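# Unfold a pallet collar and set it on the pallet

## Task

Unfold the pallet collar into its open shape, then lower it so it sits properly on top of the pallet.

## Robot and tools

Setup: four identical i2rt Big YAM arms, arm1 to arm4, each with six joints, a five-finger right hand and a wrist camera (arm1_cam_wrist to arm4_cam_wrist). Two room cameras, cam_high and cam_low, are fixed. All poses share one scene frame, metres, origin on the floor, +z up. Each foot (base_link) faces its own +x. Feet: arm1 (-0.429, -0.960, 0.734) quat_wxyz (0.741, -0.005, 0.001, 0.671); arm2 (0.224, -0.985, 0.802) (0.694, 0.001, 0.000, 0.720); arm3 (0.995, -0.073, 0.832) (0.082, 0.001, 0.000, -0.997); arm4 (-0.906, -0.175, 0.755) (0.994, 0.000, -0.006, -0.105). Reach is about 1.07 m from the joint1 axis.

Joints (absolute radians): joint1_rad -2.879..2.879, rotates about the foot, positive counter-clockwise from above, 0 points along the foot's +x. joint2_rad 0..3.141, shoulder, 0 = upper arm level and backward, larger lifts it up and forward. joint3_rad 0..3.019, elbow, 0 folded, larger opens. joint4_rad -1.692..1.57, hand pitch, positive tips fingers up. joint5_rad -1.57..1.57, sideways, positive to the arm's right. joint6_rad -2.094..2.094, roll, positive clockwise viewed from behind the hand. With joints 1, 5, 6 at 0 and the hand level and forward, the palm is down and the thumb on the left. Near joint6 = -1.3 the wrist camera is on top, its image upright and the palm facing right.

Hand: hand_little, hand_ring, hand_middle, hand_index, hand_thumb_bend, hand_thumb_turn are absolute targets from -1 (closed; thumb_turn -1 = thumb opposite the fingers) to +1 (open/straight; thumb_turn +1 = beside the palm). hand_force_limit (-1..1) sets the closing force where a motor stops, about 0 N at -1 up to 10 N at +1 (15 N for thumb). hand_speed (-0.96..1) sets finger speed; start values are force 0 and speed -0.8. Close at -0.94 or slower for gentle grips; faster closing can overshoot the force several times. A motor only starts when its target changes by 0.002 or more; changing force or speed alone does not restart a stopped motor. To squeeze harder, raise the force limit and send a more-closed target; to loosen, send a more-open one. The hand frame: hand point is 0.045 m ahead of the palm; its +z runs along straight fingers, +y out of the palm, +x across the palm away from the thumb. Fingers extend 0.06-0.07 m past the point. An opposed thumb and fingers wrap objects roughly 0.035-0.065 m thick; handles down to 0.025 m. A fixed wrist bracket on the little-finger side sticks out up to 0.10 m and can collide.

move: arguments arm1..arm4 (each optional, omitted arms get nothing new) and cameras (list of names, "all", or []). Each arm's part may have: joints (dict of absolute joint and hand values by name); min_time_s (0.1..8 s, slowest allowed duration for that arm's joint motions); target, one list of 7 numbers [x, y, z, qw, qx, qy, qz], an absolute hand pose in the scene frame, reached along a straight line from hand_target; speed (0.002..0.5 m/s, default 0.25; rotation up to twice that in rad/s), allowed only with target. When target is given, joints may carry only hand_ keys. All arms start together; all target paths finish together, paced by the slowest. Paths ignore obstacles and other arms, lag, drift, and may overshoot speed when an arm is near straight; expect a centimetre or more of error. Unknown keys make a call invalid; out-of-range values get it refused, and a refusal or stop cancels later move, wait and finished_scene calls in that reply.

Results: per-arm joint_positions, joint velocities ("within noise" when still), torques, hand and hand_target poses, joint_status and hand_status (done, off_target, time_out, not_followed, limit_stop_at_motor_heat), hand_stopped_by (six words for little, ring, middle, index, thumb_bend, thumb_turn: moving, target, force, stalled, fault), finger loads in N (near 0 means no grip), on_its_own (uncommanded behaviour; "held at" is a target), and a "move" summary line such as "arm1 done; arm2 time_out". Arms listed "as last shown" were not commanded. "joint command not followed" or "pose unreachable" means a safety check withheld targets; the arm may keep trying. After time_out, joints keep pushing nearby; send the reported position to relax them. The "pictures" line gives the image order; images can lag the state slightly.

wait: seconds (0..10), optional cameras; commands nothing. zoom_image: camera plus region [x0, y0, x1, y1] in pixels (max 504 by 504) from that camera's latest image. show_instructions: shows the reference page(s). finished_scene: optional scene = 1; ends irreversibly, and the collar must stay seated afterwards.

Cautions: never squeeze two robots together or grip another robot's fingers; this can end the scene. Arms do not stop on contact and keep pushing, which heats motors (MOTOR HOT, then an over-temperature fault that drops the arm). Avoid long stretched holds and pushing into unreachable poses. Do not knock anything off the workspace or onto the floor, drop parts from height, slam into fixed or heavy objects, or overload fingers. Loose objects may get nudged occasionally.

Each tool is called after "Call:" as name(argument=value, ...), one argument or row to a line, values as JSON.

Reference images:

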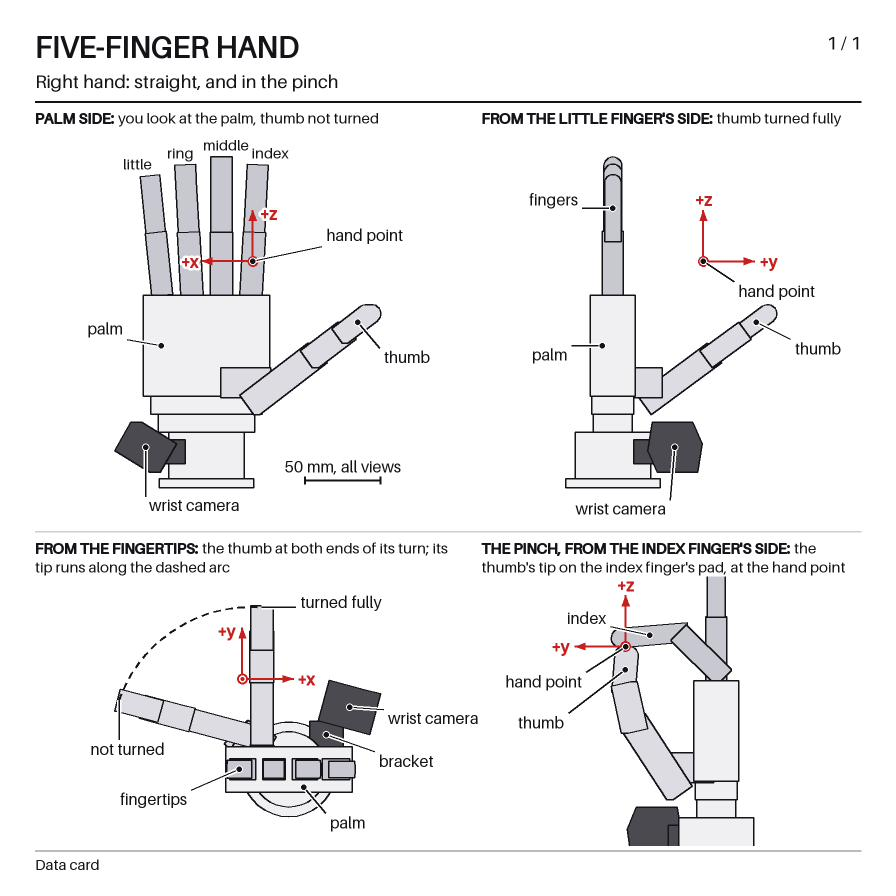

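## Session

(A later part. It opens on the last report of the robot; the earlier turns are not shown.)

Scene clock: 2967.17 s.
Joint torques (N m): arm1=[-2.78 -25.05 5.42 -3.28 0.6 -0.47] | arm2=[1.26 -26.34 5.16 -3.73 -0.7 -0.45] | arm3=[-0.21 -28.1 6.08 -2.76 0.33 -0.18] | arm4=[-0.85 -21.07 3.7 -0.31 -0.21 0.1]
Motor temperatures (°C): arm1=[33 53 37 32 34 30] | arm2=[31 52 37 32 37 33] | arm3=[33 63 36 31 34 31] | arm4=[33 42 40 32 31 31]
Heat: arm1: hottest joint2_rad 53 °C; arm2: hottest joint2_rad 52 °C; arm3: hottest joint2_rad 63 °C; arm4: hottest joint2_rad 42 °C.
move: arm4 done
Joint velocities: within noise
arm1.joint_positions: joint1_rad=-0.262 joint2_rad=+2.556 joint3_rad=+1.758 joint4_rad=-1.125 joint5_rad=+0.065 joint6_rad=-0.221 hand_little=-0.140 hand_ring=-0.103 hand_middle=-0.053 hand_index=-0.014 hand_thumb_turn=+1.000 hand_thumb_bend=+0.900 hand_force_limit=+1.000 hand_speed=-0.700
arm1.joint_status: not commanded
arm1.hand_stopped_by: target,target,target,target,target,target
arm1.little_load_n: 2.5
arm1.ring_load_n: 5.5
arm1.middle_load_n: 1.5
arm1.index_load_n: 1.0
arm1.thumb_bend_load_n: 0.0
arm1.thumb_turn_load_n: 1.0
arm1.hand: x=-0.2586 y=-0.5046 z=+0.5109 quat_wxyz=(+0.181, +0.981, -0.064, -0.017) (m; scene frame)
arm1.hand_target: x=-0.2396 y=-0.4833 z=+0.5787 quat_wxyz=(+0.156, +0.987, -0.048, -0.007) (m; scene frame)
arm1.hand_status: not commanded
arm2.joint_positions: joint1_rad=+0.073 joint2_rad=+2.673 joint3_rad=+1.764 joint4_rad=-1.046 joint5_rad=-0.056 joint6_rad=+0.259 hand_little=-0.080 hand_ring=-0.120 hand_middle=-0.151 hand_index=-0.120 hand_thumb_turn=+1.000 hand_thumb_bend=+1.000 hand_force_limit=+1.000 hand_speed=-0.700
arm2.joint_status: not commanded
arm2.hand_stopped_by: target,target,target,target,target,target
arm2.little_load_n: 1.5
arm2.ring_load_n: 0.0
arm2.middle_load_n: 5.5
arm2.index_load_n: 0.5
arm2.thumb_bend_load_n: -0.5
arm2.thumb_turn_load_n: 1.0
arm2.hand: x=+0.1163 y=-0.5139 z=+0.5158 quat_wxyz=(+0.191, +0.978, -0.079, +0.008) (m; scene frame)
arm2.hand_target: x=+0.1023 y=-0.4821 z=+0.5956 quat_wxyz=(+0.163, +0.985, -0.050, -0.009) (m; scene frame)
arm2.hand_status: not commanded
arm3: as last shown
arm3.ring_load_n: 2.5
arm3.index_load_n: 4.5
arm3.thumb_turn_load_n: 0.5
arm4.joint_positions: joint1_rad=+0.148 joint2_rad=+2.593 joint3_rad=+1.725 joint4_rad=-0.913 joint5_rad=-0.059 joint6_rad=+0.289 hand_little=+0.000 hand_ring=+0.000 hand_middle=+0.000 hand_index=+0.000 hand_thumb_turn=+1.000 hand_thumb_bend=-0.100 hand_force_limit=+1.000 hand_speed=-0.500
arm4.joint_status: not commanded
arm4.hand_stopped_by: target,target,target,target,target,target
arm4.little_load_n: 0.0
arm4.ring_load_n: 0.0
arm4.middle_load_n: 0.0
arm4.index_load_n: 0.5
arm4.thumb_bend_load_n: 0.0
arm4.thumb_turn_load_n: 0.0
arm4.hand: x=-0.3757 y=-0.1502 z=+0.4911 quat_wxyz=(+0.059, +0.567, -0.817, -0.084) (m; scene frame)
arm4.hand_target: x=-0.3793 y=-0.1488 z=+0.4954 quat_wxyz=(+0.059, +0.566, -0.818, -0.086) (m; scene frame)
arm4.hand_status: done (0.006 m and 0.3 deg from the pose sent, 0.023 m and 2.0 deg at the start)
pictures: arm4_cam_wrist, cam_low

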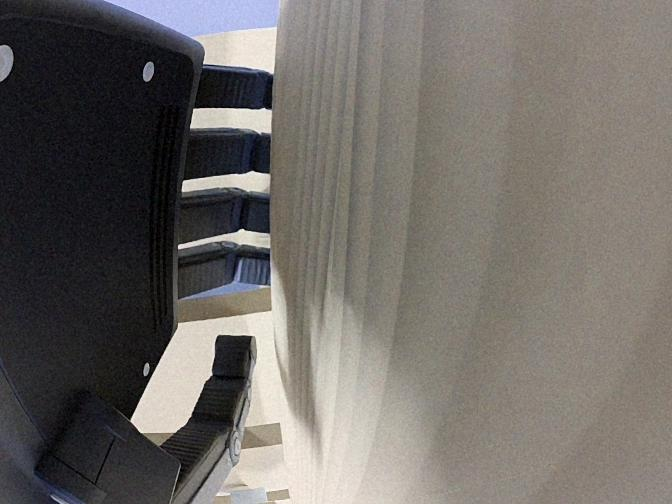

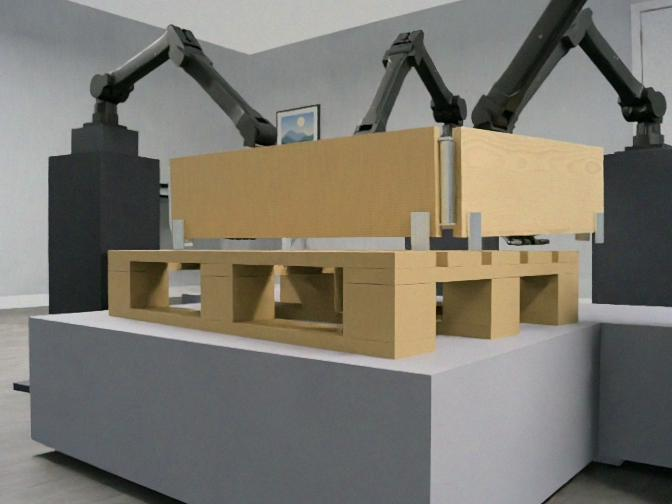

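Call:
move(
  arm4={"joints": {"hand_little": -0.07, "hand_ring": -0.07, "hand_middle": -0.07, "hand_index": -0.07, "hand_speed": -0.7}},
  cameras=[],
)

Call:
move(
  arm4={"target": [-0.405, -0.142, 0.550, -0.0596, -0.5669, 0.8171, 0.0859], "speed": 0.05},
  cameras=["arm4_cam_wrist", "cam_low"],
)

Call:
zoom_image(
  camera="cam_low",
  region=[380, 190, 640, 300],
)

Scene clock: 2969.73 s.
Joint torques (N m): arm1=[-2.2 -25.23 5.35 -3.26 0.6 -0.43] | arm2=[1.2 -26.34 5.15 -3.7 -0.7 -0.45] | arm3=[-0.15 -28.28 6.12 -2.93 0.37 -0.12] | arm4=[-0.91 -20.95 3.67 -0.31 -0.2 0.11]
Motor temperatures (°C): arm1=[33 53 37 32 34 30] | arm2=[31 52 37 32 37 33] | arm3=[33 63 36 31 34 31] | arm4=[33 42 40 32 31 31]
Heat: arm1: hottest joint2_rad 53 °C; arm2: hottest joint2_rad 52 °C; arm3: hottest joint2_rad 63 °C; arm4: hottest joint2_rad 42 °C.
move: arm4 done
Joint velocities: within noise
arm1, arm2: as last shown
arm1.thumb_bend_load_n: 0.5
arm2.ring_load_n: 0.5
arm2.middle_load_n: 6.0
arm2.index_load_n: 1.0
arm3.joint_positions: joint1_rad=-0.121 joint2_rad=+2.848 joint3_rad=+2.141 joint4_rad=-1.063 joint5_rad=-0.051 joint6_rad=+0.289 hand_little=-0.083 hand_ring=-0.094 hand_middle=-0.123 hand_index=-0.143 hand_thumb_turn=+1.000 hand_thumb_bend=+1.000 hand_force_limit=+1.000 hand_speed=-0.700
arm3.joint_status: not commanded
arm3.hand_stopped_by: target,target,target,target,target,target
arm3.little_load_n: 7.0
arm3.ring_load_n: 3.0
arm3.middle_load_n: 4.5
arm3.index_load_n: 5.0
arm3.thumb_bend_load_n: 0.5
arm3.thumb_turn_load_n: 0.0
arm3.hand: x=+0.4048 y=-0.1544 z=+0.5068 quat_wxyz=(-0.079, -0.786, -0.610, -0.068) (m; scene frame)
arm3.hand_target: x=+0.3663 y=-0.1485 z=+0.5873 quat_wxyz=(-0.056, -0.786, -0.614, -0.043) (m; scene frame)
arm3.hand_status: not commanded
arm4.joint_positions: joint1_rad=+0.148 joint2_rad=+2.593 joint3_rad=+1.725 joint4_rad=-0.913 joint5_rad=-0.059 joint6_rad=+0.289 hand_little=-0.070 hand_ring=-0.070 hand_middle=-0.070 hand_index=-0.070 hand_thumb_turn=+1.000 hand_thumb_bend=-0.100 hand_force_limit=+1.000 hand_speed=-0.700
arm4.joint_status: all done
arm4.hand_stopped_by: target,target,target,target,target,target
arm4.little_load_n: 0.0
arm4.ring_load_n: 0.0
arm4.middle_load_n: 0.0
arm4.index_load_n: 0.0
arm4.thumb_bend_load_n: 0.0
arm4.thumb_turn_load_n: 0.0
arm4.hand: x=-0.3757 y=-0.1502 z=+0.4911 quat_wxyz=(+0.059, +0.567, -0.817, -0.084) (m; scene frame)
arm4.hand_target: x=-0.3793 y=-0.1488 z=+0.4954 quat_wxyz=(+0.059, +0.566, -0.818, -0.086) (m; scene frame)
arm4.hand_status: not commanded
pictures: none
No camera images: "cameras" was empty.

Scene clock: 2971.47 s.
Joint torques (N m): arm1=[-2.67 -23.82 5.67 -2.39 0.99 -0.48] | arm2=[0.67 -25.35 5.27 -3.14 -0.42 -0.46] | arm3=[0.85 -28.75 6.04 -2.77 0.55 -0.1] | arm4=[-0.73 -26.58 -0.31 -2.97 -0.85 0.45]
Motor temperatures (°C): arm1=[33 53 37 32 34 30] | arm2=[31 52 37 32 37 33] | arm3=[33 62 36 31 34 31] | arm4=[33 42 40 32 31 31]
Heat: arm1: hottest joint2_rad 53 °C; arm2: hottest joint2_rad 52 °C; arm3: hottest joint2_rad 62 °C; arm4: hottest joint2_rad 42 °C.
move: arm4 off_target
Joint velocities: within noise
arm1, arm2, arm3: as last shown
arm1.joint_positions: joint1_rad=-0.258 joint2_rad=+2.536 joint3_rad=+1.755 joint4_rad=-1.148 joint5_rad=+0.056 joint6_rad=-0.218 hand_little=-0.140 hand_ring=-0.103 hand_middle=-0.053 hand_index=-0.014 hand_thumb_turn=+1.000 hand_thumb_bend=+0.900 hand_force_limit=+1.000 hand_speed=-0.700
arm1.little_load_n: 1.0
arm1.ring_load_n: 5.0
arm1.index_load_n: 1.5
arm1.thumb_bend_load_n: 1.5
arm1.hand: x=-0.2626 y=-0.5029 z=+0.5234 quat_wxyz=(+0.183, +0.981, -0.064, -0.021) (m; scene frame)
arm1.hand_target: x=-0.2397 y=-0.4831 z=+0.5791 quat_wxyz=(+0.156, +0.987, -0.047, -0.006) (m; scene frame)
arm2.joint_positions: joint1_rad=+0.079 joint2_rad=+2.659 joint3_rad=+1.764 joint4_rad=-1.061 joint5_rad=-0.064 joint6_rad=+0.259 hand_little=-0.080 hand_ring=-0.120 hand_middle=-0.151 hand_index=-0.120 hand_thumb_turn=+1.000 hand_thumb_bend=+1.000 hand_force_limit=+1.000 hand_speed=-0.700
arm2.little_load_n: 0.5
arm2.ring_load_n: 0.0
arm2.middle_load_n: 6.5
arm2.index_load_n: 0.5
arm2.hand: x=+0.1117 y=-0.5124 z=+0.5248 quat_wxyz=(+0.193, +0.978, -0.076, +0.005) (m; scene frame)
arm2.hand_target: x=+0.1022 y=-0.4823 z=+0.5955 quat_wxyz=(+0.164, +0.985, -0.050, -0.009) (m; scene frame)
arm3.joint_positions: joint1_rad=-0.123 joint2_rad=+2.845 joint3_rad=+2.143 joint4_rad=-1.063 joint5_rad=-0.057 joint6_rad=+0.292 hand_little=-0.083 hand_ring=-0.094 hand_middle=-0.123 hand_index=-0.143 hand_thumb_turn=+1.000 hand_thumb_bend=+1.000 hand_force_limit=+1.000 hand_speed=-0.700
arm3.little_load_n: 10.0
arm3.ring_load_n: 4.0
arm3.middle_load_n: 4.0
arm3.index_load_n: 2.5
arm3.thumb_bend_load_n: 0.0
arm3.thumb_turn_load_n: 0.5
arm3.hand: x=+0.4024 y=-0.1550 z=+0.5092 quat_wxyz=(-0.080, -0.787, -0.608, -0.064) (m; scene frame)
arm3.hand_target: x=+0.3655 y=-0.1478 z=+0.5873 quat_wxyz=(-0.055, -0.788, -0.612, -0.042) (m; scene frame)
arm4.joint_positions: joint1_rad=+0.158 joint2_rad=+2.532 joint3_rad=+1.647 joint4_rad=-0.844 joint5_rad=-0.040 joint6_rad=+0.258 hand_little=-0.070 hand_ring=-0.070 hand_middle=-0.070 hand_index=-0.069 hand_thumb_turn=+1.000 hand_thumb_bend=-0.100 hand_force_limit=+1.000 hand_speed=-0.700
arm4.joint_status: not commanded
arm4.hand_stopped_by: target,target,target,target,target,target
arm4.little_load_n: 0.0
arm4.ring_load_n: 0.0
arm4.middle_load_n: 3.0
arm4.index_load_n: 17.0
arm4.thumb_bend_load_n: 0.0
arm4.thumb_turn_load_n: 0.0
arm4.hand: x=-0.3790 y=-0.1502 z=+0.5028 quat_wxyz=(+0.044, +0.586, -0.807, -0.061) (m; scene frame)
arm4.hand_target: x=-0.3973 y=-0.1423 z=+0.5461 quat_wxyz=(+0.056, +0.568, -0.817, -0.082) (m; scene frame)
arm4.hand_status: off_target (0.055 m and 4.2 deg from the pose sent, 0.066 m and 0.3 deg at the start)
pictures: arm4_cam_wrist, cam_low

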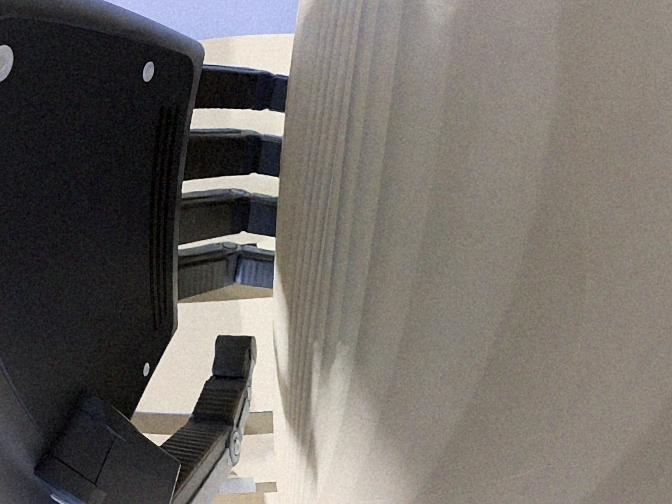

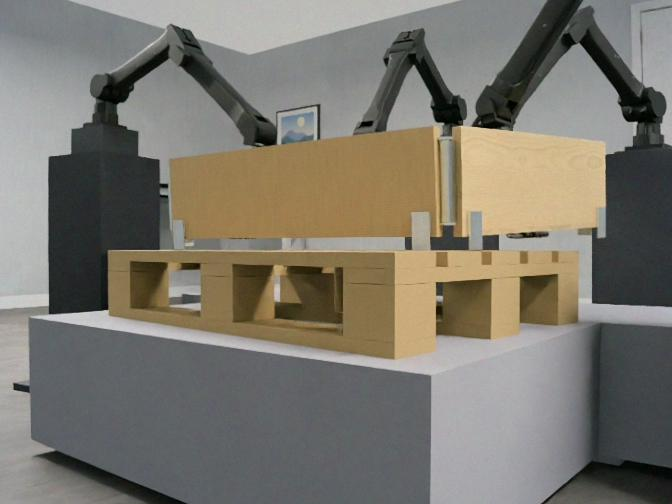

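Scaled by 1.938 from the camera's 672x504 image, which has a finer 960x720 frame.

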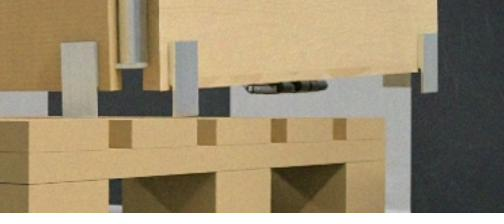

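Call:
move(
  arm4={"joints": {"hand_little": -0.13, "hand_ring": -0.11, "hand_middle": -0.09, "hand_index": -0.035}},
  arm3={"joints": {"hand_little": -0.065}},
  cameras=[],
)

Call:
move(
  arm4={"target": [-0.415, -0.140, 0.572, -0.0951, -0.5700, 0.8137, 0.0611], "speed": 0.05},
  cameras=["cam_high", "cam_low"],
)

Call:
zoom_image(
  camera="cam_low",
  region=[140, 190, 640, 300],
)

Scene clock: 2976.67 s.
Joint torques (N m): arm1=[-2.61 -23.82 5.74 -2.3 1 -0.48] | arm2=[0.73 -25.35 5.24 -3.07 -0.39 -0.46] | arm3=[0.03 -29.51 5.96 -2.67 0.52 -0.1] | arm4=[-0.73 -26.52 -0.2 -3.04 -0.86 0.45]
Motor temperatures (°C): arm1=[33 52 36 32 35 30] | arm2=[31 52 37 32 37 33] | arm3=[33 61 36 31 34 31] | arm4=[33 43 40 32 31 31]
Heat: arm1: hottest joint2_rad 52 °C; arm2: hottest joint2_rad 52 °C; arm3: hottest joint2_rad 61 °C; arm4: hottest joint2_rad 43 °C.
move: arm3 done; arm4 done
Joint velocities: within noise
arm1, arm2: as last shown
arm1.joint_positions: joint1_rad=-0.256 joint2_rad=+2.536 joint3_rad=+1.755 joint4_rad=-1.150 joint5_rad=+0.056 joint6_rad=-0.218 hand_little=-0.140 hand_ring=-0.103 hand_middle=-0.053 hand_index=-0.014 hand_thumb_turn=+1.000 hand_thumb_bend=+0.900 hand_force_limit=+1.000 hand_speed=-0.700
arm1.index_load_n: 1.0
arm1.hand: x=-0.2634 y=-0.5030 z=+0.5236 quat_wxyz=(+0.184, +0.981, -0.063, -0.021) (m; scene frame)
arm1.hand_target: x=-0.2404 y=-0.4831 z=+0.5783 quat_wxyz=(+0.156, +0.987, -0.047, -0.006) (m; scene frame)
arm2.joint_positions: joint1_rad=+0.079 joint2_rad=+2.657 joint3_rad=+1.764 joint4_rad=-1.064 joint5_rad=-0.064 joint6_rad=+0.259 hand_little=-0.080 hand_ring=-0.120 hand_middle=-0.151 hand_index=-0.120 hand_thumb_turn=+1.000 hand_thumb_bend=+1.000 hand_force_limit=+1.000 hand_speed=-0.700
arm2.index_load_n: 1.0
arm2.hand: x=+0.1117 y=-0.5125 z=+0.5259 quat_wxyz=(+0.194, +0.978, -0.076, +0.005) (m; scene frame)
arm2.hand_target: x=+0.1024 y=-0.4822 z=+0.5959 quat_wxyz=(+0.164, +0.985, -0.050, -0.009) (m; scene frame)
arm3.joint_positions: joint1_rad=-0.123 joint2_rad=+2.845 joint3_rad=+2.143 joint4_rad=-1.063 joint5_rad=-0.057 joint6_rad=+0.292 hand_little=-0.064 hand_ring=-0.093 hand_middle=-0.123 hand_index=-0.143 hand_thumb_turn=+1.000 hand_thumb_bend=+1.000 hand_force_limit=+1.000 hand_speed=-0.700
arm3.joint_status: all done
arm3.hand_stopped_by: target,target,target,target,target,target
arm3.little_load_n: 3.5
arm3.ring_load_n: 6.0
arm3.middle_load_n: 5.5
arm3.index_load_n: 4.0
arm3.thumb_bend_load_n: 0.5
arm3.thumb_turn_load_n: 0.5
arm3.hand: x=+0.4024 y=-0.1550 z=+0.5092 quat_wxyz=(-0.080, -0.787, -0.608, -0.064) (m; scene frame)
arm3.hand_target: x=+0.3656 y=-0.1478 z=+0.5872 quat_wxyz=(-0.055, -0.788, -0.612, -0.042) (m; scene frame)
arm3.hand_status: not commanded
arm4.joint_positions: joint1_rad=+0.159 joint2_rad=+2.530 joint3_rad=+1.645 joint4_rad=-0.843 joint5_rad=-0.040 joint6_rad=+0.258 hand_little=-0.128 hand_ring=-0.105 hand_middle=-0.084 hand_index=-0.034 hand_thumb_turn=+1.000 hand_thumb_bend=-0.100 hand_force_limit=+1.000 hand_speed=-0.700
arm4.joint_status: all done
arm4.hand_stopped_by: target,force,force,target,target,target
arm4.little_load_n: 6.5
arm4.ring_load_n: 11.5
arm4.middle_load_n: 8.0
arm4.index_load_n: 0.0
arm4.thumb_bend_load_n: 0.0
arm4.thumb_turn_load_n: 0.5
arm4.hand: x=-0.3789 y=-0.1494 z=+0.5031 quat_wxyz=(+0.044, +0.587, -0.806, -0.060) (m; scene frame)
arm4.hand_target: x=-0.3972 y=-0.1415 z=+0.5463 quat_wxyz=(+0.056, +0.569, -0.817, -0.082) (m; scene frame)
arm4.hand_status: not commanded
pictures: none
No camera images: "cameras" was empty.

Scene clock: 2978.07 s.
Joint torques (N m): arm1=[-2.73 -22.36 5.79 -1.77 1.07 -0.49] | arm2=[0.67 -24.53 5.35 -2.71 -0.15 -0.46] | arm3=[-0.85 -27.87 6.13 -2.8 0.63 -0.07] | arm4=[-0.09 -28.22 -0.96 -4.89 0.62 0.7]
Motor temperatures (°C): arm1=[33 52 36 32 35 30] | arm2=[31 52 37 32 37 33] | arm3=[33 61 36 31 34 31] | arm4=[33 43 40 32 31 31]
Heat: arm1: hottest joint2_rad 52 °C; arm2: hottest joint2_rad 52 °C; arm3: hottest joint2_rad 61 °C; arm4: hottest joint2_rad 43 °C.
move: arm4 off_target
Joint velocities: within noise
arm1, arm2, arm3: as last shown
arm1.joint_positions: joint1_rad=-0.256 joint2_rad=+2.516 joint3_rad=+1.755 joint4_rad=-1.164 joint5_rad=+0.052 joint6_rad=-0.218 hand_little=-0.140 hand_ring=-0.103 hand_middle=-0.053 hand_index=-0.014 hand_thumb_turn=+1.000 hand_thumb_bend=+0.901 hand_force_limit=+1.000 hand_speed=-0.700
arm1.little_load_n: 1.5
arm1.ring_load_n: 6.0
arm1.middle_load_n: 0.5
arm1.index_load_n: 0.0
arm1.thumb_turn_load_n: 0.5
arm1.hand: x=-0.2629 y=-0.4995 z=+0.5351 quat_wxyz=(+0.181, +0.981, -0.064, -0.022) (m; scene frame)
arm1.hand_target: x=-0.2402 y=-0.4830 z=+0.5792 quat_wxyz=(+0.156, +0.987, -0.047, -0.007) (m; scene frame)
arm2.joint_positions: joint1_rad=+0.084 joint2_rad=+2.645 joint3_rad=+1.764 joint4_rad=-1.073 joint5_rad=-0.070 joint6_rad=+0.259 hand_little=-0.080 hand_ring=-0.120 hand_middle=-0.151 hand_index=-0.120 hand_thumb_turn=+1.000 hand_thumb_bend=+1.000 hand_force_limit=+1.000 hand_speed=-0.700
arm2.little_load_n: 0.0
arm2.middle_load_n: 7.5
arm2.index_load_n: 0.5
arm2.thumb_bend_load_n: 0.5
arm2.thumb_turn_load_n: 0.5
arm2.hand: x=+0.1081 y=-0.5102 z=+0.5333 quat_wxyz=(+0.193, +0.978, -0.075, +0.002) (m; scene frame)
arm2.hand_target: x=+0.1006 y=-0.4826 z=+0.5961 quat_wxyz=(+0.164, +0.985, -0.048, -0.009) (m; scene frame)
arm3.joint_positions: joint1_rad=-0.124 joint2_rad=+2.842 joint3_rad=+2.143 joint4_rad=-1.059 joint5_rad=-0.060 joint6_rad=+0.289 hand_little=-0.063 hand_ring=-0.093 hand_middle=-0.123 hand_index=-0.143 hand_thumb_turn=+1.000 hand_thumb_bend=+1.000 hand_force_limit=+1.000 hand_speed=-0.700
arm3.little_load_n: 6.5
arm3.ring_load_n: 8.0
arm3.index_load_n: 2.0
arm3.hand: x=+0.3999 y=-0.1546 z=+0.5107 quat_wxyz=(-0.079, -0.787, -0.609, -0.060) (m; scene frame)
arm3.hand_target: x=+0.3652 y=-0.1472 z=+0.5878 quat_wxyz=(-0.055, -0.787, -0.613, -0.041) (m; scene frame)
arm4.joint_positions: joint1_rad=+0.170 joint2_rad=+2.512 joint3_rad=+1.627 joint4_rad=-0.843 joint5_rad=-0.013 joint6_rad=+0.258 hand_little=-0.128 hand_ring=-0.105 hand_middle=-0.084 hand_index=-0.034 hand_thumb_turn=+1.000 hand_thumb_bend=-0.100 hand_force_limit=+1.000 hand_speed=-0.700
arm4.joint_status: not commanded
arm4.hand_stopped_by: target,force,force,target,target,target
arm4.little_load_n: 7.0
arm4.ring_load_n: 11.0
arm4.middle_load_n: 7.0
arm4.index_load_n: 0.0
arm4.thumb_bend_load_n: 0.0
arm4.thumb_turn_load_n: 0.0
arm4.hand: x=-0.3827 y=-0.1490 z=+0.5081 quat_wxyz=(+0.053, +0.592, -0.803, -0.049) (m; scene frame)
arm4.hand_target: x=-0.4113 y=-0.1430 z=+0.5632 quat_wxyz=(+0.092, +0.568, -0.815, -0.064) (m; scene frame)
arm4.hand_status: off_target (0.072 m and 5.8 deg from the pose sent, 0.078 m and 6.3 deg at the start)
pictures: cam_high, cam_low

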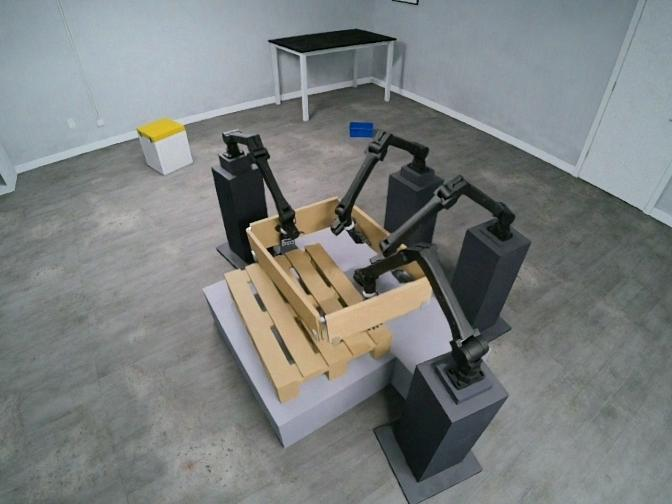

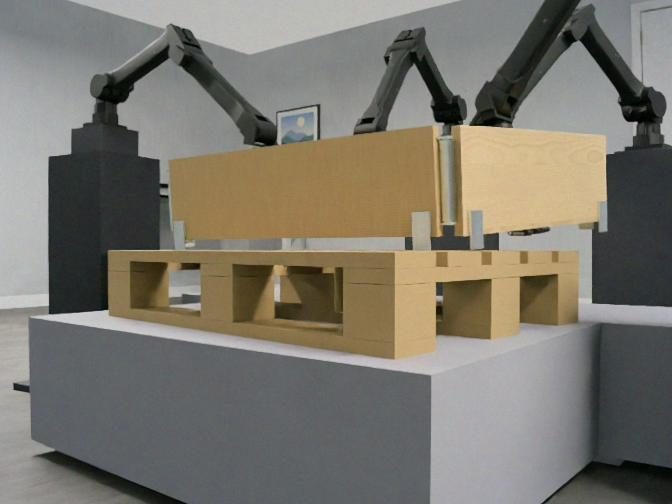

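Scaled by 1.008 from the camera's 672x504 image, which has a finer 960x720 frame.

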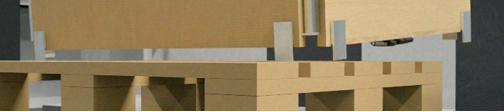

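Call:
move(
  arm4={"target": [-0.385, -0.146, 0.495, -0.0596, -0.5669, 0.8171, 0.0859], "speed": 0.06},
  cameras=[],
)

Call:
move(
  arm4={"target": [-0.383, -0.146, 0.488, -0.0596, -0.5669, 0.8171, 0.0859], "speed": 0.06, "joints": {"hand_little": 0.05, "hand_ring": 0.05, "hand_middle": 0.05, "hand_index": 0.05}},
  cameras=["cam_low", "arm4_cam_wrist"],
)

Scene clock: 3071.40 s.
Joint torques (N m): arm1=[-2.43 -22.53 5.93 -2.07 0.86 -0.43] | arm2=[0.62 -24.47 5.56 -2.73 -0.35 -0.43] | arm3=[-0.38 -28.22 5.75 -2.8 0.61 -0.07] | arm4=[-1.44 -17.49 5.98 -1.42 -0.29 0.35]
Motor temperatures (°C): arm1=[33 52 36 32 36 30] | arm2=[31 48 37 31 35 33] | arm3=[33 60 36 31 34 31] | arm4=[33 49 38 33 31 32]
Heat: arm1: hottest joint2_rad 52 °C; arm2: hottest joint2_rad 48 °C; arm3: hottest joint2_rad 60 °C; arm4: hottest joint2_rad 49 °C.
move: arm4 off_target
Joint velocities: within noise
arm1, arm2, arm3: as last shown
arm1.joint_positions: joint1_rad=-0.261 joint2_rad=+2.518 joint3_rad=+1.753 joint4_rad=-1.154 joint5_rad=+0.059 joint6_rad=-0.223 hand_little=-0.140 hand_ring=-0.102 hand_middle=-0.053 hand_index=-0.014 hand_thumb_turn=+1.000 hand_thumb_bend=+0.900 hand_force_limit=+1.000 hand_speed=-0.700
arm1.little_load_n: 4.0
arm1.ring_load_n: 10.0
arm1.middle_load_n: 2.0
arm1.index_load_n: 0.5
arm1.thumb_bend_load_n: 0.5
arm1.thumb_turn_load_n: 1.0
arm1.hand: x=-0.2591 y=-0.5000 z=+0.5328 quat_wxyz=(+0.178, +0.982, -0.063, -0.019) (m; scene frame)
arm1.hand_target: x=-0.2397 y=-0.4826 z=+0.5787 quat_wxyz=(+0.155, +0.987, -0.047, -0.006) (m; scene frame)
arm2.joint_positions: joint1_rad=+0.081 joint2_rad=+2.645 joint3_rad=+1.763 joint4_rad=-1.073 joint5_rad=-0.065 joint6_rad=+0.256 hand_little=-0.080 hand_ring=-0.120 hand_middle=-0.151 hand_index=-0.120 hand_thumb_turn=+1.000 hand_thumb_bend=+1.000 hand_force_limit=+1.000 hand_speed=-0.700
arm2.middle_load_n: 9.0
arm2.index_load_n: 1.0
arm2.thumb_bend_load_n: 0.0
arm2.hand: x=+0.1107 y=-0.5107 z=+0.5329 quat_wxyz=(+0.193, +0.978, -0.074, +0.004) (m; scene frame)
arm2.hand_target: x=+0.1019 y=-0.4818 z=+0.5963 quat_wxyz=(+0.163, +0.985, -0.050, -0.009) (m; scene frame)
arm3.joint_positions: joint1_rad=-0.123 joint2_rad=+2.842 joint3_rad=+2.143 joint4_rad=-1.059 joint5_rad=-0.059 joint6_rad=+0.286 hand_little=-0.063 hand_ring=-0.093 hand_middle=-0.123 hand_index=-0.143 hand_thumb_turn=+1.000 hand_thumb_bend=+1.000 hand_force_limit=+1.000 hand_speed=-0.700
arm3.little_load_n: 6.0
arm3.ring_load_n: 7.5
arm3.middle_load_n: 5.0
arm3.index_load_n: 1.5
arm3.thumb_bend_load_n: 0.0
arm3.thumb_turn_load_n: 0.0
arm3.hand: x=+0.4001 y=-0.1550 z=+0.5106 quat_wxyz=(-0.079, -0.786, -0.610, -0.060) (m; scene frame)
arm3.hand_target: x=+0.3655 y=-0.1477 z=+0.5877 quat_wxyz=(-0.055, -0.786, -0.615, -0.042) (m; scene frame)
arm4.joint_positions: joint1_rad=+0.159 joint2_rad=+2.539 joint3_rad=+1.661 joint4_rad=-0.869 joint5_rad=-0.048 joint6_rad=+0.264 hand_little=-0.129 hand_ring=-0.106 hand_middle=-0.085 hand_index=-0.034 hand_thumb_turn=+1.000 hand_thumb_bend=-0.100 hand_force_limit=+1.000 hand_speed=-0.700
arm4.joint_status: not commanded
arm4.hand_stopped_by: target,force,force,target,target,target
arm4.little_load_n: 0.0
arm4.ring_load_n: 0.0
arm4.middle_load_n: 0.5
arm4.index_load_n: 0.0
arm4.thumb_bend_load_n: 0.0
arm4.thumb_turn_load_n: 0.0
arm4.hand: x=-0.3802 y=-0.1476 z=+0.5036 quat_wxyz=(+0.049, +0.583, -0.808, -0.069) (m; scene frame)
arm4.hand_target: x=-0.3914 y=-0.1474 z=+0.4945 quat_wxyz=(+0.066, +0.567, -0.817, -0.086) (m; scene frame)
arm4.hand_status: off_target (0.010 m and 3.1 deg from the pose sent, 0.014 m and 5.4 deg at the start)
pictures: none
No camera images: "cameras" was empty.

Scene clock: 3072.37 s.
Joint torques (N m): arm1=[-2.32 -22.48 5.94 -2.03 0.86 -0.43] | arm2=[0.62 -24.47 5.55 -2.73 -0.36 -0.42] | arm3=[-0.15 -27.87 5.89 -2.86 0.65 -0.1] | arm4=[-1.44 -18.14 6.56 -1.25 -0.27 0.33]
Motor temperatures (°C): arm1=[33 52 36 32 36 30] | arm2=[31 48 37 31 35 33] | arm3=[33 60 36 31 34 31] | arm4=[33 49 38 33 31 32]
Heat: arm1: hottest joint2_rad 52 °C; arm2: hottest joint2_rad 48 °C; arm3: hottest joint2_rad 60 °C; arm4: hottest joint2_rad 49 °C.
move: arm4 off_target
Joint velocities: within noise
arm1, arm2, arm3: as last shown
arm1.ring_load_n: 9.5
arm1.index_load_n: 0.0
arm1.hand_target: x=-0.2398 y=-0.4825 z=+0.5787 quat_wxyz=(+0.155, +0.987, -0.047, -0.006) (m; scene frame)
arm2.joint_positions: joint1_rad=+0.081 joint2_rad=+2.645 joint3_rad=+1.763 joint4_rad=-1.073 joint5_rad=-0.064 joint6_rad=+0.256 hand_little=-0.080 hand_ring=-0.120 hand_middle=-0.151 hand_index=-0.120 hand_thumb_turn=+1.000 hand_thumb_bend=+1.000 hand_force_limit=+1.000 hand_speed=-0.700
arm2.middle_load_n: 8.5
arm2.hand: x=+0.1109 y=-0.5107 z=+0.5328 quat_wxyz=(+0.193, +0.978, -0.074, +0.005) (m; scene frame)
arm2.hand_target: x=+0.1022 y=-0.4818 z=+0.5962 quat_wxyz=(+0.163, +0.985, -0.050, -0.009) (m; scene frame)
arm3.thumb_bend_load_n: 0.5
arm3.thumb_turn_load_n: 0.5
arm4.joint_positions: joint1_rad=+0.159 joint2_rad=+2.567 joint3_rad=+1.680 joint4_rad=-0.869 joint5_rad=-0.057 joint6_rad=+0.267 hand_little=+0.050 hand_ring=+0.050 hand_middle=+0.050 hand_index=+0.050 hand_thumb_turn=+1.000 hand_thumb_bend=-0.100 hand_force_limit=+1.000 hand_speed=-0.700
arm4.joint_status: all done
arm4.hand_stopped_by: target,target,target,target,target,target
arm4.little_load_n: 0.0
arm4.ring_load_n: 0.0
arm4.middle_load_n: 0.0
arm4.index_load_n: 0.0
arm4.thumb_bend_load_n: 0.0
arm4.thumb_turn_load_n: 0.0
arm4.hand: x=-0.3797 y=-0.1457 z=+0.4933 quat_wxyz=(+0.049, +0.582, -0.809, -0.075) (m; scene frame)
arm4.hand_target: x=-0.3832 y=-0.1458 z=+0.4877 quat_wxyz=(+0.059, +0.567, -0.817, -0.086) (m; scene frame)
arm4.hand_status: off_target (0.006 m and 2.6 deg from the pose sent, 0.016 m and 3.1 deg at the start)
pictures: arm4_cam_wrist, cam_low

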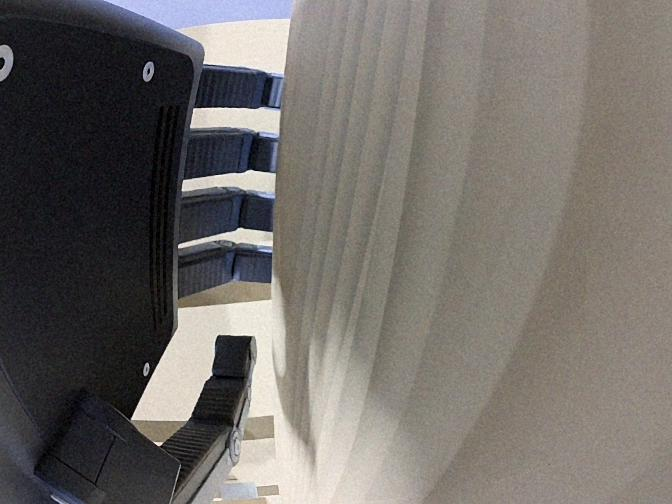

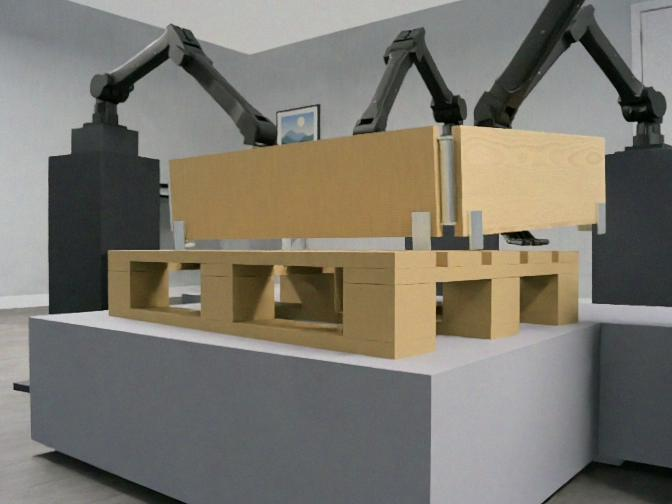

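Call:
move(
  arm4={"target": [-0.310, -0.165, 0.500, -0.0596, -0.5669, 0.8171, 0.0859], "speed": 0.12, "joints": {"hand_thumb_bend": 1.0}},
  cameras=[],
)

Call:
move(
  arm4={"target": [-0.330, -0.150, 0.860, -0.010, -0.570, 0.8215, 0.0143], "speed": 0.3},
  cameras=[],
)

Call:
move(
  arm4={"target": [-0.620, 0.000, 0.800, 0.0, -0.6428, 0.7660, 0.0], "speed": 0.4, "joints": {"hand_little": -1, "hand_ring": -1, "hand_middle": -1, "hand_index": -1, "hand_speed": 0.2}},
  cameras=["arm4_cam_wrist", "cam_high", "cam_low"],
)

Scene clock: 3079.80 s.
Joint torques (N m): arm1=[-2.37 -22.48 5.94 -2.07 0.83 -0.42] | arm2=[0.67 -24.53 5.56 -2.7 -0.43 -0.42] | arm3=[-0.56 -27.99 5.76 -2.97 0.67 -0.11] | arm4=[-1.67 -21.25 9.55 -1.01 -0.08 0.08]
Motor temperatures (°C): arm1=[33 51 36 32 36 30] | arm2=[31 48 37 31 35 33] | arm3=[33 59 36 31 34 31] | arm4=[33 49 39 33 31 32]
Heat: arm1: hottest joint2_rad 51 °C; arm2: hottest joint2_rad 48 °C; arm3: hottest joint2_rad 59 °C; arm4: hottest joint2_rad 49 °C.
move: arm4 off_target
Joint velocities: within noise
arm1, arm2, arm3: as last shown
arm1.joint_positions: joint1_rad=-0.262 joint2_rad=+2.518 joint3_rad=+1.753 joint4_rad=-1.154 joint5_rad=+0.059 joint6_rad=-0.224 hand_little=-0.140 hand_ring=-0.102 hand_middle=-0.053 hand_index=-0.014 hand_thumb_turn=+1.000 hand_thumb_bend=+0.900 hand_force_limit=+1.000 hand_speed=-0.700
arm1.little_load_n: 4.5
arm1.middle_load_n: 1.5
arm1.index_load_n: 0.5
arm1.hand: x=-0.2583 y=-0.5004 z=+0.5328 quat_wxyz=(+0.178, +0.982, -0.063, -0.019) (m; scene frame)
arm1.hand_target: x=-0.2395 y=-0.4827 z=+0.5787 quat_wxyz=(+0.155, +0.987, -0.048, -0.006) (m; scene frame)
arm2.joint_positions: joint1_rad=+0.079 joint2_rad=+2.645 joint3_rad=+1.761 joint4_rad=-1.073 joint5_rad=-0.062 joint6_rad=+0.256 hand_little=-0.080 hand_ring=-0.120 hand_middle=-0.151 hand_index=-0.120 hand_thumb_turn=+1.000 hand_thumb_bend=+1.000 hand_force_limit=+1.000 hand_speed=-0.700
arm2.middle_load_n: 9.0
arm2.index_load_n: 1.5
arm2.thumb_bend_load_n: 0.5
arm2.hand: x=+0.1121 y=-0.5113 z=+0.5326 quat_wxyz=(+0.193, +0.978, -0.075, +0.005) (m; scene frame)
arm2.hand_target: x=+0.1026 y=-0.4824 z=+0.5960 quat_wxyz=(+0.164, +0.985, -0.050, -0.009) (m; scene frame)
arm3.joint_positions: joint1_rad=-0.123 joint2_rad=+2.842 joint3_rad=+2.141 joint4_rad=-1.060 joint5_rad=-0.059 joint6_rad=+0.285 hand_little=-0.063 hand_ring=-0.093 hand_middle=-0.123 hand_index=-0.143 hand_thumb_turn=+1.000 hand_thumb_bend=+1.000 hand_force_limit=+1.000 hand_speed=-0.700
arm3.little_load_n: 7.0
arm3.middle_load_n: 5.5
arm3.index_load_n: 1.0
arm3.thumb_bend_load_n: 0.0
arm3.thumb_turn_load_n: 0.0
arm3.hand: x=+0.4013 y=-0.1549 z=+0.5105 quat_wxyz=(-0.079, -0.785, -0.611, -0.061) (m; scene frame)
arm3.hand_target: x=+0.3666 y=-0.1478 z=+0.5875 quat_wxyz=(-0.056, -0.786, -0.615, -0.043) (m; scene frame)
arm4.joint_positions: joint1_rad=+0.144 joint2_rad=+2.719 joint3_rad=+2.007 joint4_rad=-1.100 joint5_rad=-0.057 joint6_rad=+0.274 hand_little=+0.050 hand_ring=+0.050 hand_middle=+0.050 hand_index=+0.050 hand_thumb_turn=+1.000 hand_thumb_bend=+1.000 hand_force_limit=+1.000 hand_speed=-0.700
arm4.joint_status: all done
arm4.hand_stopped_by: target,target,target,target,target,target
arm4.little_load_n: 0.0
arm4.ring_load_n: 0.0
arm4.middle_load_n: 0.0
arm4.index_load_n: 0.0
arm4.thumb_bend_load_n: 0.0
arm4.thumb_turn_load_n: 0.0
arm4.hand: x=-0.3270 y=-0.1569 z=+0.4910 quat_wxyz=(+0.071, +0.571, -0.813, -0.093) (m; scene frame)
arm4.hand_target: x=-0.3112 y=-0.1619 z=+0.4989 quat_wxyz=(+0.061, +0.568, -0.816, -0.086) (m; scene frame)
arm4.hand_status: off_target (0.021 m and 1.7 deg from the pose sent, 0.073 m and 2.6 deg at the start)
pictures: none
No camera images: "cameras" was empty.

Scene clock: 3081.67 s.
Joint torques (N m): arm1=[-2.26 -22.53 5.9 -2.09 0.83 -0.41] | arm2=[0.67 -24.41 5.55 -2.73 -0.43 -0.42] | arm3=[-0.09 -28.1 6.04 -2.8 0.56 -0.11] | arm4=[-0.03 -18.78 12.38 -0.66 0.13 0.22]
Motor temperatures (°C): arm1=[33 51 36 32 36 30] | arm2=[31 48 37 31 35 33] | arm3=[33 59 36 31 34 31] | arm4=[33 49 39 33 31 32]
Heat: arm1: hottest joint2_rad 51 °C; arm2: hottest joint2_rad 48 °C; arm3: hottest joint2_rad 59 °C; arm4: hottest joint2_rad 49 °C.
move: arm4 off_target
Joint velocities: within noise
arm1.joint_positions: joint1_rad=-0.262 joint2_rad=+2.518 joint3_rad=+1.753 joint4_rad=-1.154 joint5_rad=+0.059 joint6_rad=-0.224 hand_little=-0.140 hand_ring=-0.102 hand_middle=-0.053 hand_index=-0.014 hand_thumb_turn=+1.000 hand_thumb_bend=+0.900 hand_force_limit=+1.000 hand_speed=-0.700
arm1.joint_status: not commanded
arm1.hand_stopped_by: target,target,target,target,target,target
arm1.little_load_n: 4.0
arm1.ring_load_n: 10.0
arm1.middle_load_n: 1.5
arm1.index_load_n: 0.0
arm1.thumb_bend_load_n: 0.5
arm1.thumb_turn_load_n: 1.0
arm1.hand: x=-0.2583 y=-0.5004 z=+0.5328 quat_wxyz=(+0.178, +0.982, -0.063, -0.019) (m; scene frame)
arm1.hand_target: x=-0.2395 y=-0.4827 z=+0.5787 quat_wxyz=(+0.155, +0.987, -0.048, -0.006) (m; scene frame)
arm1.hand_status: not commanded
arm2.joint_positions: joint1_rad=+0.079 joint2_rad=+2.645 joint3_rad=+1.761 joint4_rad=-1.073 joint5_rad=-0.062 joint6_rad=+0.256 hand_little=-0.080 hand_ring=-0.120 hand_middle=-0.151 hand_index=-0.120 hand_thumb_turn=+1.000 hand_thumb_bend=+1.000 hand_force_limit=+1.000 hand_speed=-0.700
arm2.joint_status: not commanded
arm2.hand_stopped_by: target,target,target,target,target,target
arm2.little_load_n: 0.0
arm2.ring_load_n: 0.0
arm2.middle_load_n: 9.0
arm2.index_load_n: 1.0
arm2.thumb_bend_load_n: 0.5
arm2.thumb_turn_load_n: 0.5
arm2.hand: x=+0.1121 y=-0.5113 z=+0.5326 quat_wxyz=(+0.193, +0.978, -0.075, +0.005) (m; scene frame)
arm2.hand_target: x=+0.1026 y=-0.4824 z=+0.5960 quat_wxyz=(+0.164, +0.985, -0.050, -0.009) (m; scene frame)
arm2.hand_status: not commanded
arm3: as last shown
arm3.little_load_n: 6.5
arm3.index_load_n: 1.5
arm4.joint_positions: joint1_rad=+0.161 joint2_rad=+2.068 joint3_rad=+1.840 joint4_rad=-1.424 joint5_rad=-0.017 joint6_rad=+0.295 hand_little=+0.050 hand_ring=+0.050 hand_middle=+0.050 hand_index=+0.050 hand_thumb_turn=+1.000 hand_thumb_bend=+1.000 hand_force_limit=+1.000 hand_speed=-0.700
arm4.joint_status: not commanded
arm4.hand_stopped_by: target,target,target,target,target,target
arm4.little_load_n: 0.0
arm4.ring_load_n: 0.0
arm4.middle_load_n: 0.0
arm4.index_load_n: 0.0
arm4.thumb_bend_load_n: 0.0
arm4.thumb_turn_load_n: 0.0
arm4.hand: x=-0.3408 y=-0.1526 z=+0.8440 quat_wxyz=(+0.022, +0.575, -0.818, -0.027) (m; scene frame)
arm4.hand_target: x=-0.3267 y=-0.1491 z=+0.8604 quat_wxyz=(+0.009, +0.572, -0.820, -0.014) (m; scene frame)
arm4.hand_status: off_target (0.020 m and 2.2 deg from the pose sent, 0.369 m and 11.5 deg at the start)
pictures: none
No camera images: "cameras" was empty.

Scene clock: 3083.40 s.
Joint torques (N m): arm1=[-2.02 -22.48 5.91 -2.07 0.82 -0.41] | arm2=[0.73 -24.47 5.53 -2.71 -0.44 -0.42] | arm3=[-0.56 -28.28 6.06 -2.82 0.6 -0.08] | arm4=[-1.73 -10.05 7.25 0.36 0.12 0.21]
Motor temperatures (°C): arm1=[33 51 36 32 36 30] | arm2=[31 48 37 31 35 33] | arm3=[33 59 36 31 34 31] | arm4=[33 48 39 32 31 32]
Heat: arm1: hottest joint2_rad 51 °C; arm2: hottest joint2_rad 48 °C; arm3: hottest joint2_rad 59 °C; arm4: hottest joint2_rad 48 °C.
move: arm4 off_target
Joint velocities: within noise
arm1, arm2, arm3: as last shown
arm1.ring_load_n: 9.5
arm3.middle_load_n: 5.0
arm3.index_load_n: 1.0
arm4.joint_positions: joint1_rad=+0.589 joint2_rad=+1.459 joint3_rad=+0.887 joint4_rad=-1.045 joint5_rad=-0.007 joint6_rad=+0.528 hand_little=-1.000 hand_ring=-1.000 hand_middle=-1.000 hand_index=-1.000 hand_thumb_turn=+1.000 hand_thumb_bend=+1.000 hand_force_limit=+1.000 hand_speed=+0.200
arm4.joint_status: all done
arm4.hand_stopped_by: target,target,target,target,target,target
arm4.little_load_n: 0.0
arm4.ring_load_n: 0.0
arm4.middle_load_n: 0.0
arm4.index_load_n: 0.0
arm4.thumb_bend_load_n: 0.0
arm4.thumb_turn_load_n: 0.0
arm4.hand: x=-0.6305 y=-0.0028 z=+0.7999 quat_wxyz=(+0.017, +0.652, -0.758, -0.006) (m; scene frame)
arm4.hand_target: x=-0.6240 y=-0.0027 z=+0.8025 quat_wxyz=(+0.006, +0.643, -0.766, +0.000) (m; scene frame)
arm4.hand_status: off_target (0.011 m and 2.5 deg from the pose sent, 0.321 m and 10.6 deg at the start)
pictures: arm4_cam_wrist, cam_high, cam_low

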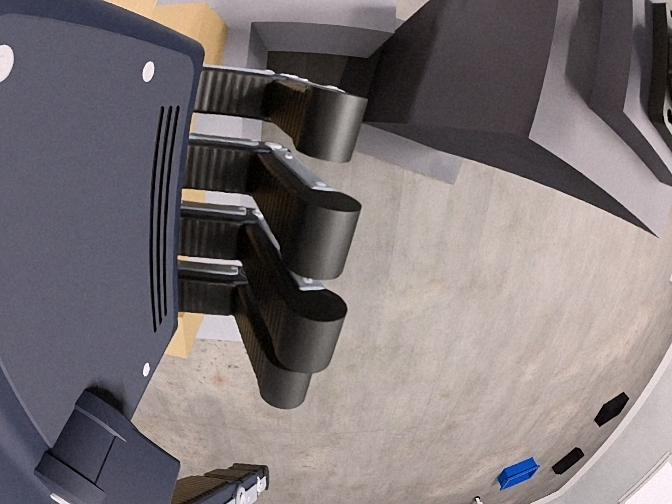

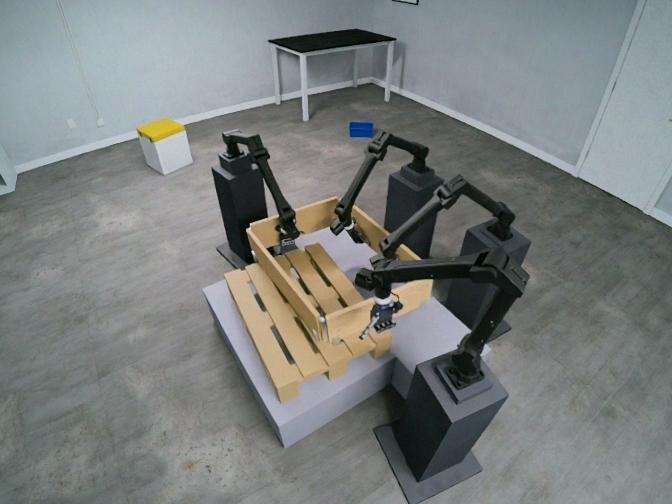

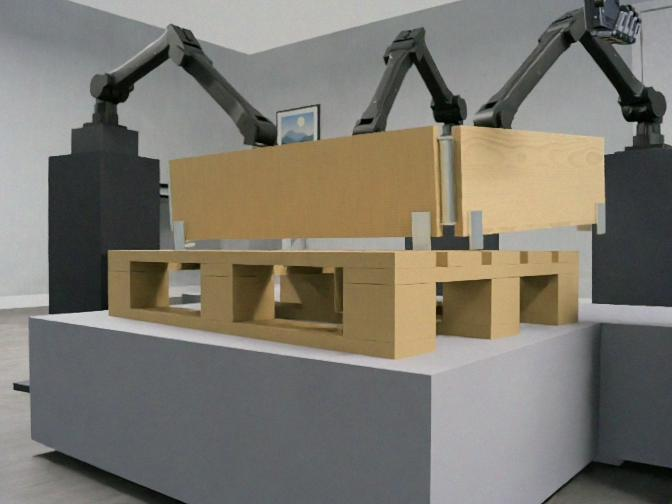

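Call:
move(
  arm4={"target": [-0.600, 0.040, 0.400, 0.0, -0.6700, 0.7420, 0.0], "speed": 0.3},
  cameras=["arm4_cam_wrist", "cam_high", "cam_low"],
)

Scene clock: 3090.67 s.
Joint torques (N m): arm1=[-2.37 -22.36 5.9 -2.07 0.83 -0.4] | arm2=[0.67 -24.47 5.53 -2.7 -0.43 -0.42] | arm3=[-0.21 -28.34 5.96 -2.81 0.59 -0.1] | arm4=[-0.32 -15.74 0.96 0.28 -0.01 0.22]
Motor temperatures (°C): arm1=[33 50 37 32 35 30] | arm2=[31 48 37 31 35 33] | arm3=[33 59 36 31 34 31] | arm4=[33 47 39 32 31 32]
Heat: arm1: hottest joint2_rad 50 °C; arm2: hottest joint2_rad 48 °C; arm3: hottest joint2_rad 59 °C; arm4: hottest joint2_rad 47 °C.
move: arm4 off_target
Joint velocities: within noise
arm1, arm2, arm3: as last shown
arm2.middle_load_n: 9.5
arm2.thumb_bend_load_n: 0.0
arm3.index_load_n: 1.5
arm4.joint_positions: joint1_rad=+0.664 joint2_rad=+2.550 joint3_rad=+1.029 joint4_rad=-0.094 joint5_rad=-0.007 joint6_rad=+0.554 hand_little=-1.000 hand_ring=-1.000 hand_middle=-1.000 hand_index=-1.000 hand_thumb_turn=+1.000 hand_thumb_bend=+1.000 hand_force_limit=+1.000 hand_speed=+0.200
arm4.joint_status: not commanded
arm4.hand_stopped_by: target,target,target,target,target,target
arm4.little_load_n: 0.0
arm4.ring_load_n: 0.0
arm4.middle_load_n: 0.0
arm4.index_load_n: 0.0
arm4.thumb_bend_load_n: 0.0
arm4.thumb_turn_load_n: 0.0
arm4.hand: x=-0.6158 y=+0.0289 z=+0.3959 quat_wxyz=(+0.017, +0.670, -0.742, -0.004) (m; scene frame)
arm4.hand_target: x=-0.6028 y=+0.0387 z=+0.4013 quat_wxyz=(+0.000, +0.667, -0.745, +0.001) (m; scene frame)
arm4.hand_status: off_target (0.020 m and 2.0 deg from the pose sent, 0.403 m and 3.4 deg at the start)
pictures: arm4_cam_wrist, cam_high, cam_low

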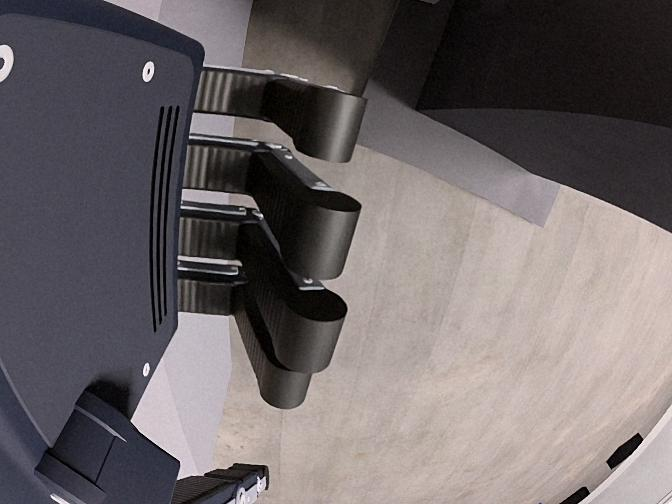

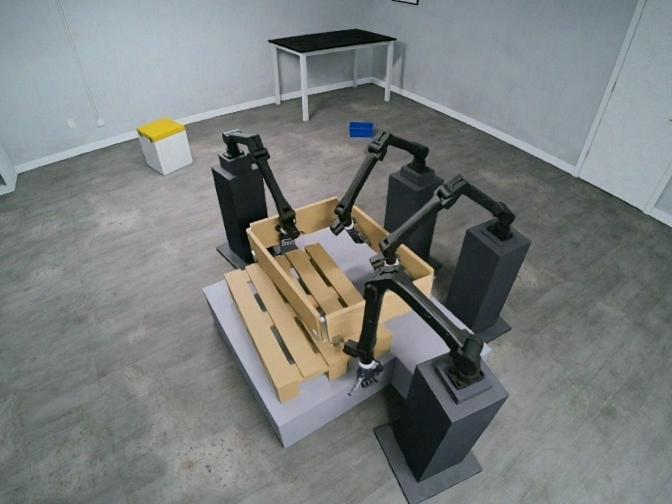

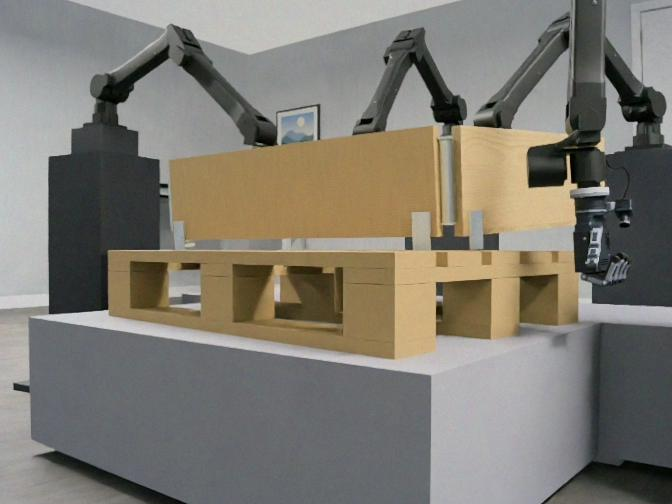

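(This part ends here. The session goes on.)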